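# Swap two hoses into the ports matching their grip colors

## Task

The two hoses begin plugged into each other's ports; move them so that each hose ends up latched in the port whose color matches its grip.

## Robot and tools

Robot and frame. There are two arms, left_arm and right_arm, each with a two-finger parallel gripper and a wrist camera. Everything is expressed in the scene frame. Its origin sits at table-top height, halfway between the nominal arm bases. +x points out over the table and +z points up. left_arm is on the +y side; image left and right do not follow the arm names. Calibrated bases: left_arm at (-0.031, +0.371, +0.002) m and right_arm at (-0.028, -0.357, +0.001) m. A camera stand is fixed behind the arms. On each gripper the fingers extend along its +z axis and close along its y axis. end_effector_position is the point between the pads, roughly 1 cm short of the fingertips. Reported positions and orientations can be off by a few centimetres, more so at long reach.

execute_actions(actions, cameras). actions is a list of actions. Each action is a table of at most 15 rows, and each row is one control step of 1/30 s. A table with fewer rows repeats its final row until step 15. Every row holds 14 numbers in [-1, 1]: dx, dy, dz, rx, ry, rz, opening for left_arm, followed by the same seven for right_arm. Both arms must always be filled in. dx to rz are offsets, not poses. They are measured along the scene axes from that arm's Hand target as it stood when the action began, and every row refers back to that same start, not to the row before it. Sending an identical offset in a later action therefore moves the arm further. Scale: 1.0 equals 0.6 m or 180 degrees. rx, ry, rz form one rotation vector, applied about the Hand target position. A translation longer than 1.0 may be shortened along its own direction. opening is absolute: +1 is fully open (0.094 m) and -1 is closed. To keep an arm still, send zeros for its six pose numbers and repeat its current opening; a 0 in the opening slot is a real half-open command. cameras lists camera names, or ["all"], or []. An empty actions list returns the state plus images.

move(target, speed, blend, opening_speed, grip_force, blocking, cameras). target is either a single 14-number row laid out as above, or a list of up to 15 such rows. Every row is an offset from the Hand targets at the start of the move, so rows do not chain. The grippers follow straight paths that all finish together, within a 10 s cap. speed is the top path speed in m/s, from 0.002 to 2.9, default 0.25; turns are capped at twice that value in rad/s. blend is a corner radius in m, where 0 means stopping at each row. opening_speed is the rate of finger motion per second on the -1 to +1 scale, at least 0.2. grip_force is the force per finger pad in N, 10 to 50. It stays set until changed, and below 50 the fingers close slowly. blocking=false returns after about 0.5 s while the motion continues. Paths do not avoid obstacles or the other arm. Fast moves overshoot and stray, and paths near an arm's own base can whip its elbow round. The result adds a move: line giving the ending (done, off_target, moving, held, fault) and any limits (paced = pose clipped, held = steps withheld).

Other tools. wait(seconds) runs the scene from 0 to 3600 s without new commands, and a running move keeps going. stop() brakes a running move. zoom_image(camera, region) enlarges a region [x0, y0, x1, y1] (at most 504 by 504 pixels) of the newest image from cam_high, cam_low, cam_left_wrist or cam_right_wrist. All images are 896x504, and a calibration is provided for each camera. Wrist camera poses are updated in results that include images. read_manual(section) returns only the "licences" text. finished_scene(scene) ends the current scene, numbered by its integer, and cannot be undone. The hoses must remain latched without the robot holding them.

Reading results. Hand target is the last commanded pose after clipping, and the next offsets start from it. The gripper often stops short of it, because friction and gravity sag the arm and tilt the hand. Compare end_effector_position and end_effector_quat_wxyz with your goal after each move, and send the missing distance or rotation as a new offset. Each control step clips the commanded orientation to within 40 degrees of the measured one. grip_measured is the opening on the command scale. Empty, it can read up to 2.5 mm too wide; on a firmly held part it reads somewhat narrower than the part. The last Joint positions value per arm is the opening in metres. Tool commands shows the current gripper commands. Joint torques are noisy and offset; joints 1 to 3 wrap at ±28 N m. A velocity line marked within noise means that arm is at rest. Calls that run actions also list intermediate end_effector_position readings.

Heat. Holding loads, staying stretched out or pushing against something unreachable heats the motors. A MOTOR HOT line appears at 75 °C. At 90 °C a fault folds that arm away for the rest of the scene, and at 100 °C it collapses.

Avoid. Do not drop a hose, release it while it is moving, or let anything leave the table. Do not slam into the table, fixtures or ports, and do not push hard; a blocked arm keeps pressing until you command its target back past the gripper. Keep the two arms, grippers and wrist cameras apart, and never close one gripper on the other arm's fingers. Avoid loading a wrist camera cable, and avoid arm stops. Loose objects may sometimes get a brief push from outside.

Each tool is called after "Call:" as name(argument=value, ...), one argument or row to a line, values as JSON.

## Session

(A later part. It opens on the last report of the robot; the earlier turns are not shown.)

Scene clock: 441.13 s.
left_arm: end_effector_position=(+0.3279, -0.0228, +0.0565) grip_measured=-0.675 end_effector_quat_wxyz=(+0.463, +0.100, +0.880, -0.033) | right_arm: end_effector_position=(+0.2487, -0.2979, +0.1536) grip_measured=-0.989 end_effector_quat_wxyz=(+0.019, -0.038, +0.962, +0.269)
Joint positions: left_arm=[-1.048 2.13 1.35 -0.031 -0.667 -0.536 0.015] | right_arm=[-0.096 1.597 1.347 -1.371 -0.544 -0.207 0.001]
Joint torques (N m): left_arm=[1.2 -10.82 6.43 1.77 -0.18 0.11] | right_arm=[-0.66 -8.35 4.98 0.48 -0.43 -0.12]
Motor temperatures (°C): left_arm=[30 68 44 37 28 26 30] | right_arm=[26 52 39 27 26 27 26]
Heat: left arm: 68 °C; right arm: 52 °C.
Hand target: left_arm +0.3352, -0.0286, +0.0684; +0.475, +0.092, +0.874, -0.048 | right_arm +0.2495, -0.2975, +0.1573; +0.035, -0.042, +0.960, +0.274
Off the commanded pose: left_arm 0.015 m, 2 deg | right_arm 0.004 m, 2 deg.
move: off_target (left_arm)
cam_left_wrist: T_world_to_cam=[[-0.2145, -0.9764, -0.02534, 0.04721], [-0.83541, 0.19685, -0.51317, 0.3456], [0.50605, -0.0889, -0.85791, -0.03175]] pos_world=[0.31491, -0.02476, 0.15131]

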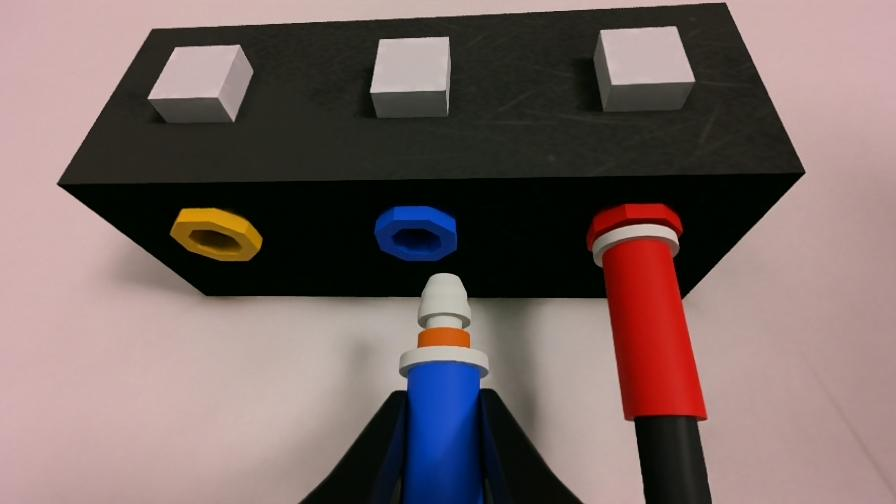

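Call:
move(
  target=[
    [0,0.025,0,0,0,0,-0.9,0,0,0,0,0,0,-1],
    [0.0,-0.002,-0.002,0,0,0,-0.9,0,0,0,0,0,0,-1],
  ],
  speed=0.1,
  cameras=["cam_left_wrist"],
)

Scene clock: 448.60 s.
left_arm: end_effector_position=(+0.3317, -0.0189, +0.0535) grip_measured=-0.675 end_effector_quat_wxyz=(+0.462, +0.101, +0.880, -0.033) | right_arm: end_effector_position=(+0.2487, -0.2979, +0.1536) grip_measured=-0.989 end_effector_quat_wxyz=(+0.019, -0.038, +0.962, +0.269)
Joint positions: left_arm=[-1.035 2.13 1.335 -0.008 -0.656 -0.521 0.015] | right_arm=[-0.096 1.597 1.347 -1.371 -0.544 -0.207 0.001]
Joint torques (N m): left_arm=[-0.23 -10.37 7.82 1.6 -0.33 -0.05] | right_arm=[-0.64 -8.38 4.97 0.48 -0.42 -0.12]
Motor temperatures (°C): left_arm=[30 70 44 37 28 26 30] | right_arm=[26 51 39 27 26 27 26]
Heat: left arm: 70 °C; right arm: 51 °C.
Hand target: left_arm +0.3352, -0.0298, +0.0672; +0.475, +0.092, +0.874, -0.048 | right_arm +0.2495, -0.2975, +0.1573; +0.035, -0.042, +0.960, +0.274
Off the commanded pose: left_arm 0.018 m, 3 deg | right_arm 0.004 m, 2 deg.
move: off_target (left_arm)
cam_left_wrist: T_world_to_cam=[[-0.2176, -0.97568, -0.02645, 0.05283], [-0.83514, 0.20015, -0.51233, 0.34634], [0.50517, -0.0894, -0.85838, -0.03557]] pos_world=[0.31871, -0.02096, 0.14831]

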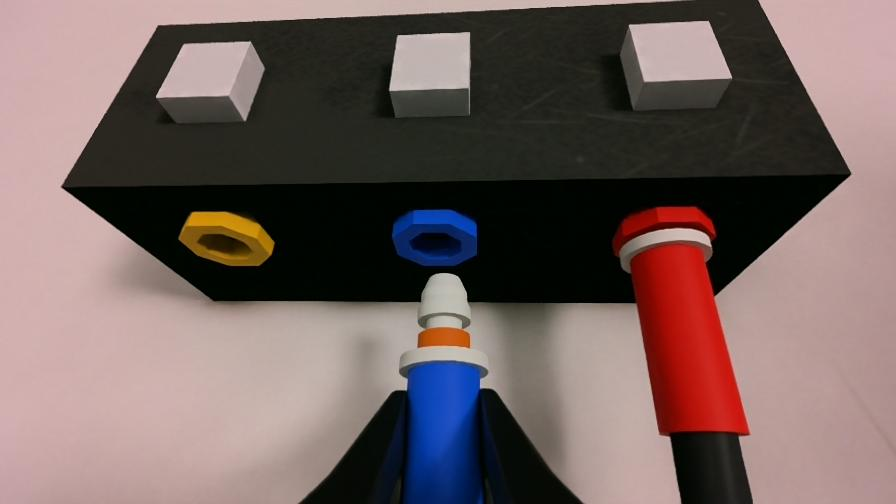

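Call:
move(
  target=[0.026,-0.004,-0.003,0,0,0,-0.9,0,0,0,0,0,0,-1],
  speed=0.08,
  cameras=["cam_left_wrist"],
)

Scene clock: 451.90 s.
left_arm: end_effector_position=(+0.3406, -0.0240, +0.0520) grip_measured=-0.675 end_effector_quat_wxyz=(+0.463, +0.100, +0.880, -0.034) | right_arm: end_effector_position=(+0.2487, -0.2979, +0.1536) grip_measured=-0.989 end_effector_quat_wxyz=(+0.019, -0.038, +0.962, +0.269)
Joint positions: left_arm=[-1.024 2.162 1.379 -0.013 -0.649 -0.514 0.015] | right_arm=[-0.096 1.597 1.347 -1.371 -0.544 -0.207 0.001]
Joint torques (N m): left_arm=[1.36 -10.37 8.1 1.67 -0.16 0.11] | right_arm=[-0.66 -8.36 4.97 0.48 -0.42 -0.12]
Motor temperatures (°C): left_arm=[30 71 45 37 28 26 30] | right_arm=[26 51 39 27 26 27 26]
Heat: left arm: 71 °C; right arm: 51 °C.
Hand target: left_arm +0.3508, -0.0322, +0.0654; +0.475, +0.092, +0.874, -0.048 | right_arm +0.2495, -0.2975, +0.1573; +0.035, -0.042, +0.960, +0.274
Off the commanded pose: left_arm 0.019 m, 2 deg | right_arm 0.004 m, 2 deg.
move: off_target (left_arm)
cam_left_wrist: T_world_to_cam=[[-0.21547, -0.97622, -0.02378, 0.04884], [-0.83518, 0.19685, -0.51353, 0.35409], [0.506, -0.0908, -0.85774, -0.04219]] pos_world=[0.32761, -0.02586, 0.14681]

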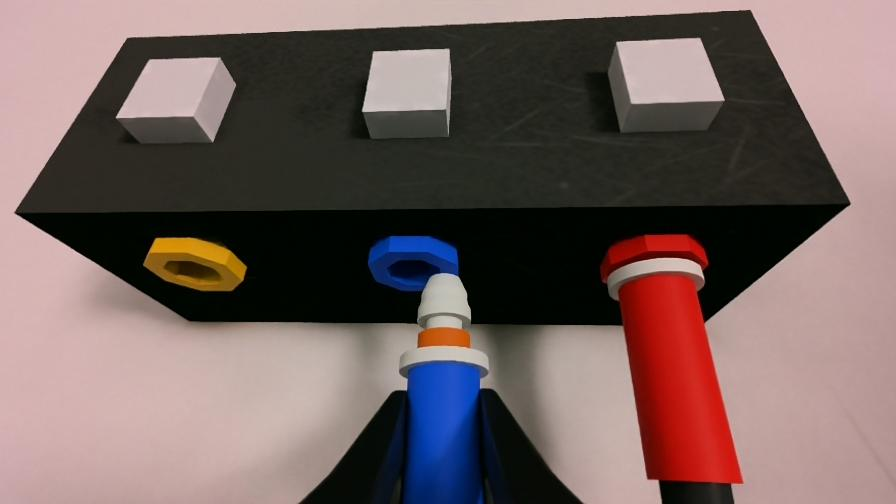

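Call:
move(
  target=[
    [-0.025,0.032,0,0,0,0,-0.9,0,0,0,0,0,0,-1],
    [-0.01,0.011,0.002,0,0,0,-0.9,0,0,0,0,0,0,-1],
  ],
  speed=0.1,
  cameras=["cam_left_wrist"],
)

Scene clock: 459.73 s.
left_arm: end_effector_position=(+0.3368, -0.0180, +0.0519) grip_measured=-0.675 end_effector_quat_wxyz=(+0.463, +0.099, +0.880, -0.034) | right_arm: end_effector_position=(+0.2487, -0.2979, +0.1536) grip_measured=-0.989 end_effector_quat_wxyz=(+0.019, -0.038, +0.962, +0.269)
Joint positions: left_arm=[-1.024 2.139 1.338 0.006 -0.649 -0.514 0.015] | right_arm=[-0.096 1.597 1.347 -1.371 -0.544 -0.207 0.001]
Joint torques (N m): left_arm=[1.03 -10.74 7.76 1.61 -0.19 0.09] | right_arm=[-0.66 -8.38 4.96 0.48 -0.42 -0.12]
Motor temperatures (°C): left_arm=[30 69 46 37 28 26 30] | right_arm=[26 50 39 27 26 27 26]
Heat: left arm: 69 °C; right arm: 50 °C.
Hand target: left_arm +0.3448, -0.0256, +0.0666; +0.475, +0.092, +0.874, -0.048 | right_arm +0.2495, -0.2975, +0.1573; +0.035, -0.042, +0.960, +0.274
Off the commanded pose: left_arm 0.018 m, 2 deg | right_arm 0.004 m, 2 deg.
move: off_target (left_arm)
cam_left_wrist: T_world_to_cam=[[-0.21562, -0.97621, -0.02274, 0.05394], [-0.83461, 0.19634, -0.51466, 0.34954], [0.50688, -0.09199, -0.85709, -0.04015]] pos_world=[0.32371, -0.01966, 0.14671]

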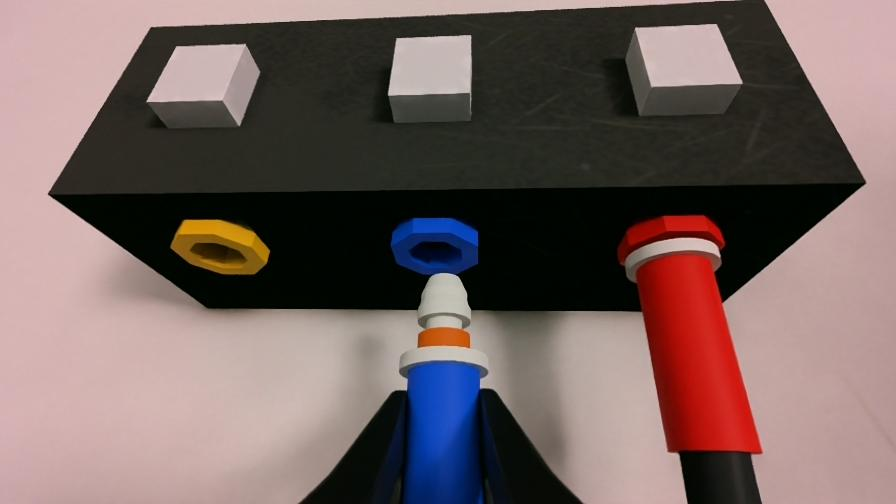

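Call:
move(
  target=[
    [0.022,-0.004,0.002,0,0,0,-0.9,0,0,0,0,0,0,-1],
    [0.08,-0.017,0.0,0,0,0,-0.9,0,0,0,0,0,0,-1],
  ],
  speed=0.06,
  blend=[0.003,0],
  cameras=["cam_left_wrist"],
)

Scene clock: 469.43 s.
left_arm: end_effector_position=(+0.3542, -0.0199, +0.0562) grip_measured=-0.675 end_effector_quat_wxyz=(+0.446, +0.123, +0.887, +0.001) | right_arm: end_effector_position=(+0.2487, -0.2979, +0.1536) grip_measured=-0.989 end_effector_quat_wxyz=(+0.019, -0.038, +0.962, +0.269)
Joint positions: left_arm=[-0.996 2.189 1.48 -0.143 -0.643 -0.461 0.015] | right_arm=[-0.096 1.597 1.347 -1.371 -0.544 -0.207 0.001]
Joint torques (N m): left_arm=[5.63 -7.71 9.42 2.64 0.33 0.19] | right_arm=[-0.66 -8.39 4.96 0.48 -0.42 -0.12]
Motor temperatures (°C): left_arm=[30 67 46 37 28 26 30] | right_arm=[26 49 39 27 26 27 26]
Heat: left arm: 67 °C; right arm: 49 °C.
Hand target: left_arm +0.3927, -0.0357, +0.0664; +0.475, +0.092, +0.874, -0.047 | right_arm +0.2495, -0.2975, +0.1573; +0.035, -0.042, +0.960, +0.274
Off the commanded pose: left_arm 0.043 m, 8 deg | right_arm 0.004 m, 2 deg.
move: off_target (left_arm)
cam_left_wrist: T_world_to_cam=[[-0.22506, -0.96896, -0.1023, 0.06389], [-0.84638, 0.24644, -0.47214, 0.36943], [0.48269, -0.01967, -0.87557, -0.0344]] pos_world=[0.34366, -0.02981, 0.15083]

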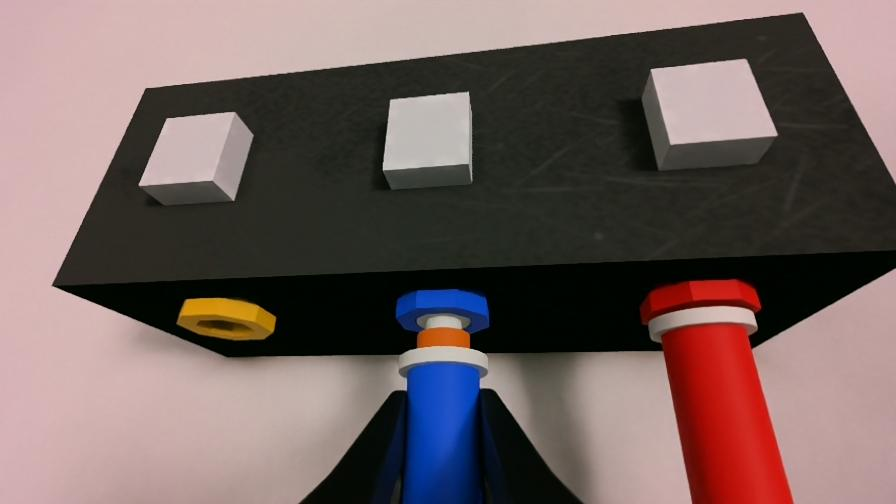

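Same state as red before the last push. Push on like before.

Call:
move(
  target=[0.055,-0.024,-0.002,0,0,-0.02,-0.9,0,0,0,0,0,0,-1],
  speed=0.1,
  cameras=["cam_left_wrist"],
)

Scene clock: 472.73 s.
left_arm: end_effector_position=(+0.3642, -0.0210, +0.0549) grip_measured=-0.675 end_effector_quat_wxyz=(+0.419, +0.158, +0.894, +0.019) | right_arm: end_effector_position=(+0.2487, -0.2979, +0.1536) grip_measured=-0.989 end_effector_quat_wxyz=(+0.019, -0.038, +0.962, +0.269)
Joint positions: left_arm=[-0.97 2.224 1.579 -0.256 -0.596 -0.395 0.015] | right_arm=[-0.096 1.597 1.347 -1.371 -0.544 -0.207 0.001]
Joint torques (N m): left_arm=[7.73 -6.53 10.13 3.46 0.67 0.36] | right_arm=[-0.65 -8.39 4.96 0.48 -0.43 -0.12]
Motor temperatures (°C): left_arm=[30 66 46 39 28 26 30] | right_arm=[26 49 39 27 26 27 26]
Heat: left arm: 66 °C; right arm: 49 °C.
Hand target: left_arm +0.4258, -0.0502, +0.0654; +0.473, +0.120, +0.871, -0.063 | right_arm +0.2495, -0.2975, +0.1573; +0.035, -0.042, +0.960, +0.274
Off the commanded pose: left_arm 0.069 m, 12 deg | right_arm 0.004 m, 2 deg.
move: off_target (left_arm)
cam_left_wrist: T_world_to_cam=[[-0.27487, -0.94848, -0.15757, 0.08651], [-0.85619, 0.31603, -0.40873, 0.37913], [0.43747, 0.02257, -0.89895, -0.02172]] pos_world=[0.35789, -0.03727, 0.14907]

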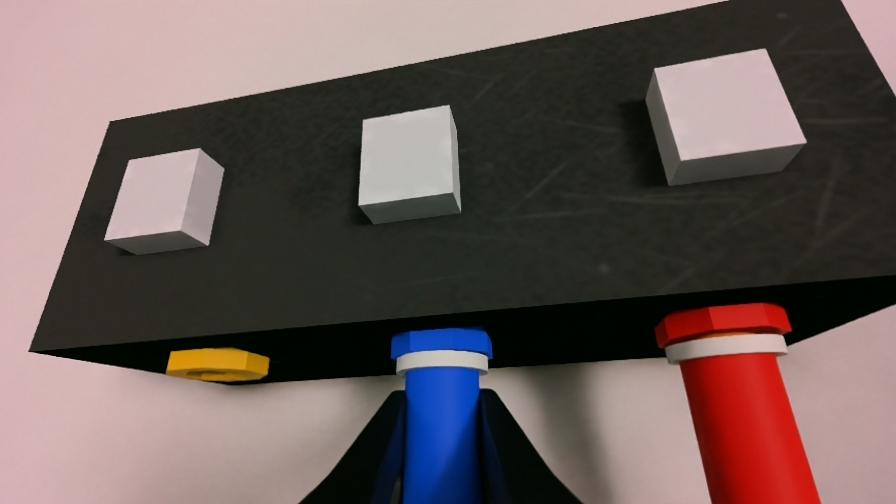

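Call:
move(
  target=[-0.105,0.042,0,0,0,0.016,-0.9,0,0,0,0,0,0,-1],
  speed=0.2,
  cameras=["cam_left_wrist"],
)

Call:
zoom_image(
  camera="cam_left_wrist",
  region=[380, 180, 800, 400],
)

Scene clock: 476.07 s.
left_arm: end_effector_position=(+0.3619, -0.0206, +0.0534) grip_measured=-0.675 end_effector_quat_wxyz=(+0.461, +0.116, +0.879, -0.027) | right_arm: end_effector_position=(+0.2487, -0.2979, +0.1536) grip_measured=-0.989 end_effector_quat_wxyz=(+0.019, -0.038, +0.962, +0.269)
Joint positions: left_arm=[-0.977 2.186 1.423 -0.013 -0.612 -0.441 0.015] | right_arm=[-0.096 1.597 1.347 -1.371 -0.544 -0.207 0.001]
Joint torques (N m): left_arm=[0.28 -12.53 4.31 1.95 -0.15 -0.22] | right_arm=[-0.64 -8.38 4.96 0.48 -0.42 -0.12]
Motor temperatures (°C): left_arm=[30 66 46 40 28 26 30] | right_arm=[26 49 39 27 26 27 26]
Heat: left arm: 66 °C; right arm: 49 °C.
Hand target: left_arm +0.3628, -0.0249, +0.0654; +0.475, +0.098, +0.873, -0.051 | right_arm +0.2495, -0.2975, +0.1573; +0.035, -0.042, +0.960, +0.274
Off the commanded pose: left_arm 0.013 m, 4 deg | right_arm 0.004 m, 2 deg.
move: off_target (left_arm)
cam_left_wrist: T_world_to_cam=[[-0.23674, -0.97025, -0.05068, 0.06608], [-0.83022, 0.22911, -0.50817, 0.37044], [0.50466, -0.07823, -0.85977, -0.05057]] pos_world=[0.34871, -0.02471, 0.14811]

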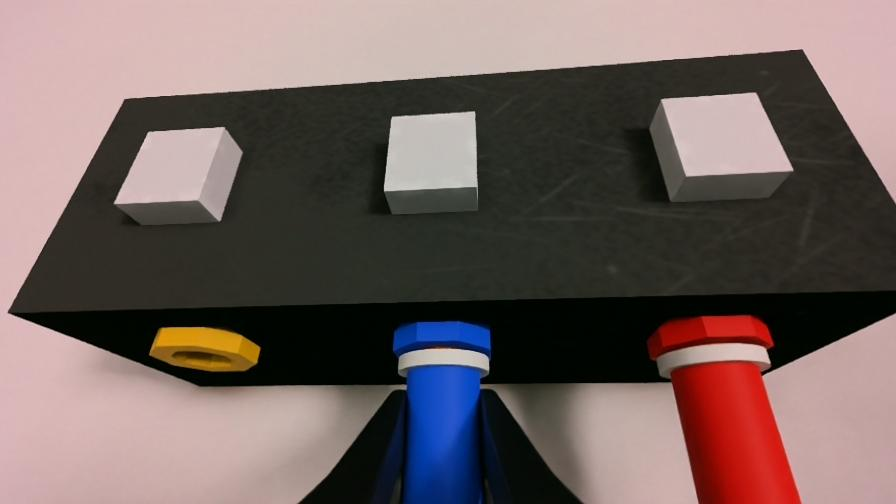

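Scaled by 1.200.

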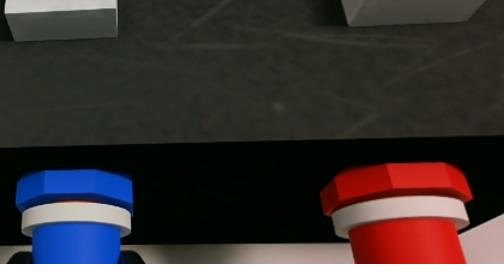

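Call:
move(
  target=[-0.035,0.008,-0.01,0,0,0,-0.9,0,0,0,0,0,0,-1],
  speed=0.15,
  cameras=["cam_left_wrist"],
)

Scene clock: 479.13 s.
left_arm: end_effector_position=(+0.3579, -0.0237, +0.0532) grip_measured=-0.675 end_effector_quat_wxyz=(+0.481, +0.101, +0.869, -0.055) | right_arm: end_effector_position=(+0.2487, -0.2979, +0.1536) grip_measured=-0.989 end_effector_quat_wxyz=(+0.019, -0.038, +0.962, +0.269)
Joint positions: left_arm=[-0.987 2.173 1.349 0.119 -0.612 -0.453 0.015] | right_arm=[-0.096 1.597 1.347 -1.371 -0.544 -0.207 0.001]
Joint torques (N m): left_arm=[-2.04 -14.06 3.19 1.19 -0.43 -0.33] | right_arm=[-0.64 -8.36 4.96 0.48 -0.42 -0.11]
Motor temperatures (°C): left_arm=[30 67 46 40 28 26 30] | right_arm=[26 49 39 27 26 27 26]
Heat: left arm: 67 °C; right arm: 49 °C.
Hand target: left_arm +0.3419, -0.0201, +0.0593; +0.475, +0.098, +0.873, -0.051 | right_arm +0.2495, -0.2975, +0.1573; +0.035, -0.042, +0.960, +0.274
Off the commanded pose: left_arm 0.018 m, 1 deg | right_arm 0.004 m, 2 deg.
move: off_target (left_arm)
cam_left_wrist: T_world_to_cam=[[-0.23834, -0.97116, 0.00686, 0.05959], [-0.80991, 0.19486, -0.55324, 0.36203], [0.53595, -0.13741, -0.83299, -0.063]] pos_world=[0.34118, -0.02133, 0.1474]

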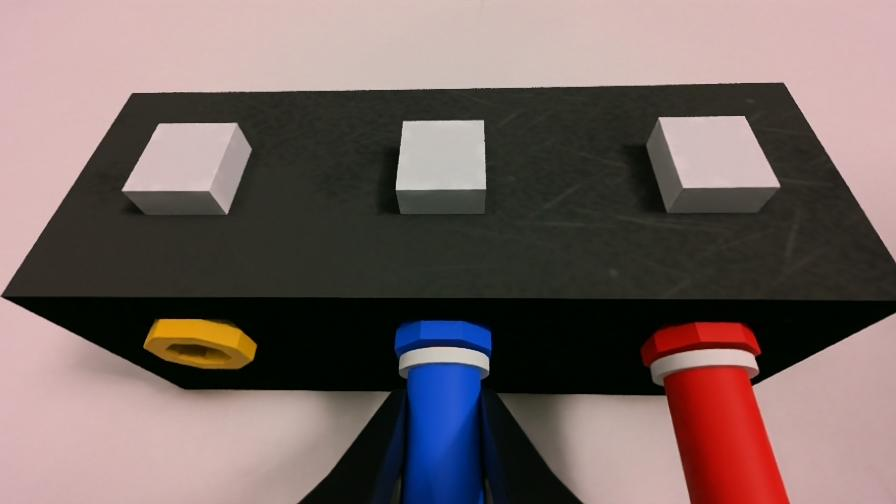

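Latched. Release and retreat.

Call:
move(
  target=[
    [0.026,-0.006,0,0,0,0,0.1,0,0,0,0,0,0,-1],
    [-0.02,0.01,0.15,0,0,0,0.1,0,0,0,0,0,0,-1],
    [-0.12,0.2,0.18,0,0,0,0.1,0,0,0,0,0,0,-1],
  ],
  speed=0.2,
  blend=[0,0.02,0],
  cameras=["cam_high","cam_left_wrist"],
)

Call:
zoom_image(
  camera="cam_left_wrist",
  region=[480, 0, 896, 240],
)

Scene clock: 484.83 s.
left_arm: end_effector_position=(+0.2696, +0.0958, +0.1640) grip_measured=+0.098 end_effector_quat_wxyz=(+0.471, +0.101, +0.875, -0.047) | right_arm: end_effector_position=(+0.2487, -0.2979, +0.1536) grip_measured=-0.989 end_effector_quat_wxyz=(+0.019, -0.038, +0.962, +0.269)
Joint positions: left_arm=[-1.008 1.472 0.96 -0.237 -0.628 -0.485 0.052] | right_arm=[-0.096 1.597 1.347 -1.371 -0.544 -0.207 0.001]
Joint torques (N m): left_arm=[1.18 -7.28 4.93 1.64 -0.16 0.05] | right_arm=[-0.66 -8.38 4.96 0.48 -0.43 -0.12]
Motor temperatures (°C): left_arm=[30 68 45 38 28 26 30] | right_arm=[26 49 39 26 26 27 26]
Heat: left arm: 68 °C; right arm: 49 °C.
Hand target: left_arm +0.2698, +0.0998, +0.1675; +0.475, +0.098, +0.873, -0.051 | right_arm +0.2495, -0.2975, +0.1573; +0.035, -0.042, +0.960, +0.274
Off the commanded pose: left_arm 0.005 m, 1 deg | right_arm 0.004 m, 2 deg.
move: done
cam_left_wrist: T_world_to_cam=[[-0.23013, -0.97315, -0.00334, 0.15344], [-0.82289, 0.19643, -0.53316, 0.32871], [0.51951, -0.11994, -0.84601, 0.09791]] pos_world=[0.25494, 0.09649, 0.25861]

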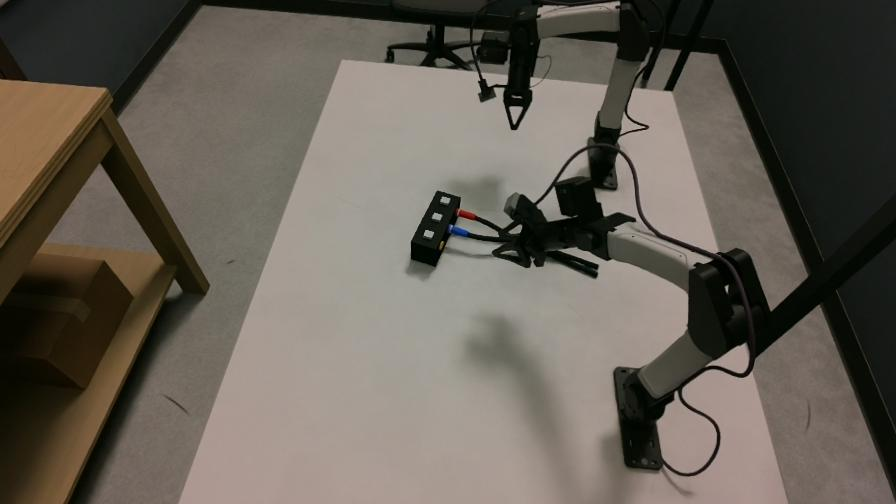

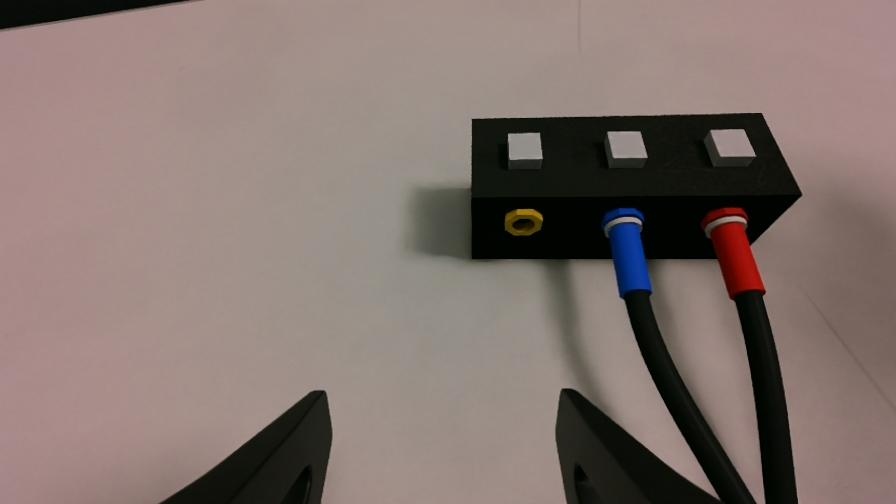

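Scaled by 1.212.

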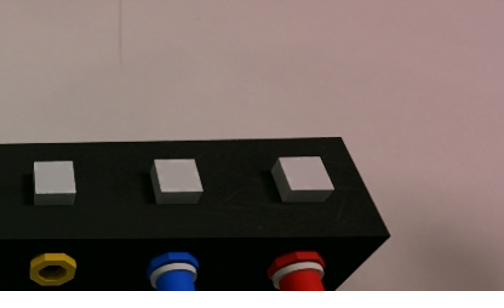

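Call:
finished_scene(
  scene=1,
)

The scene is finished: the task was done.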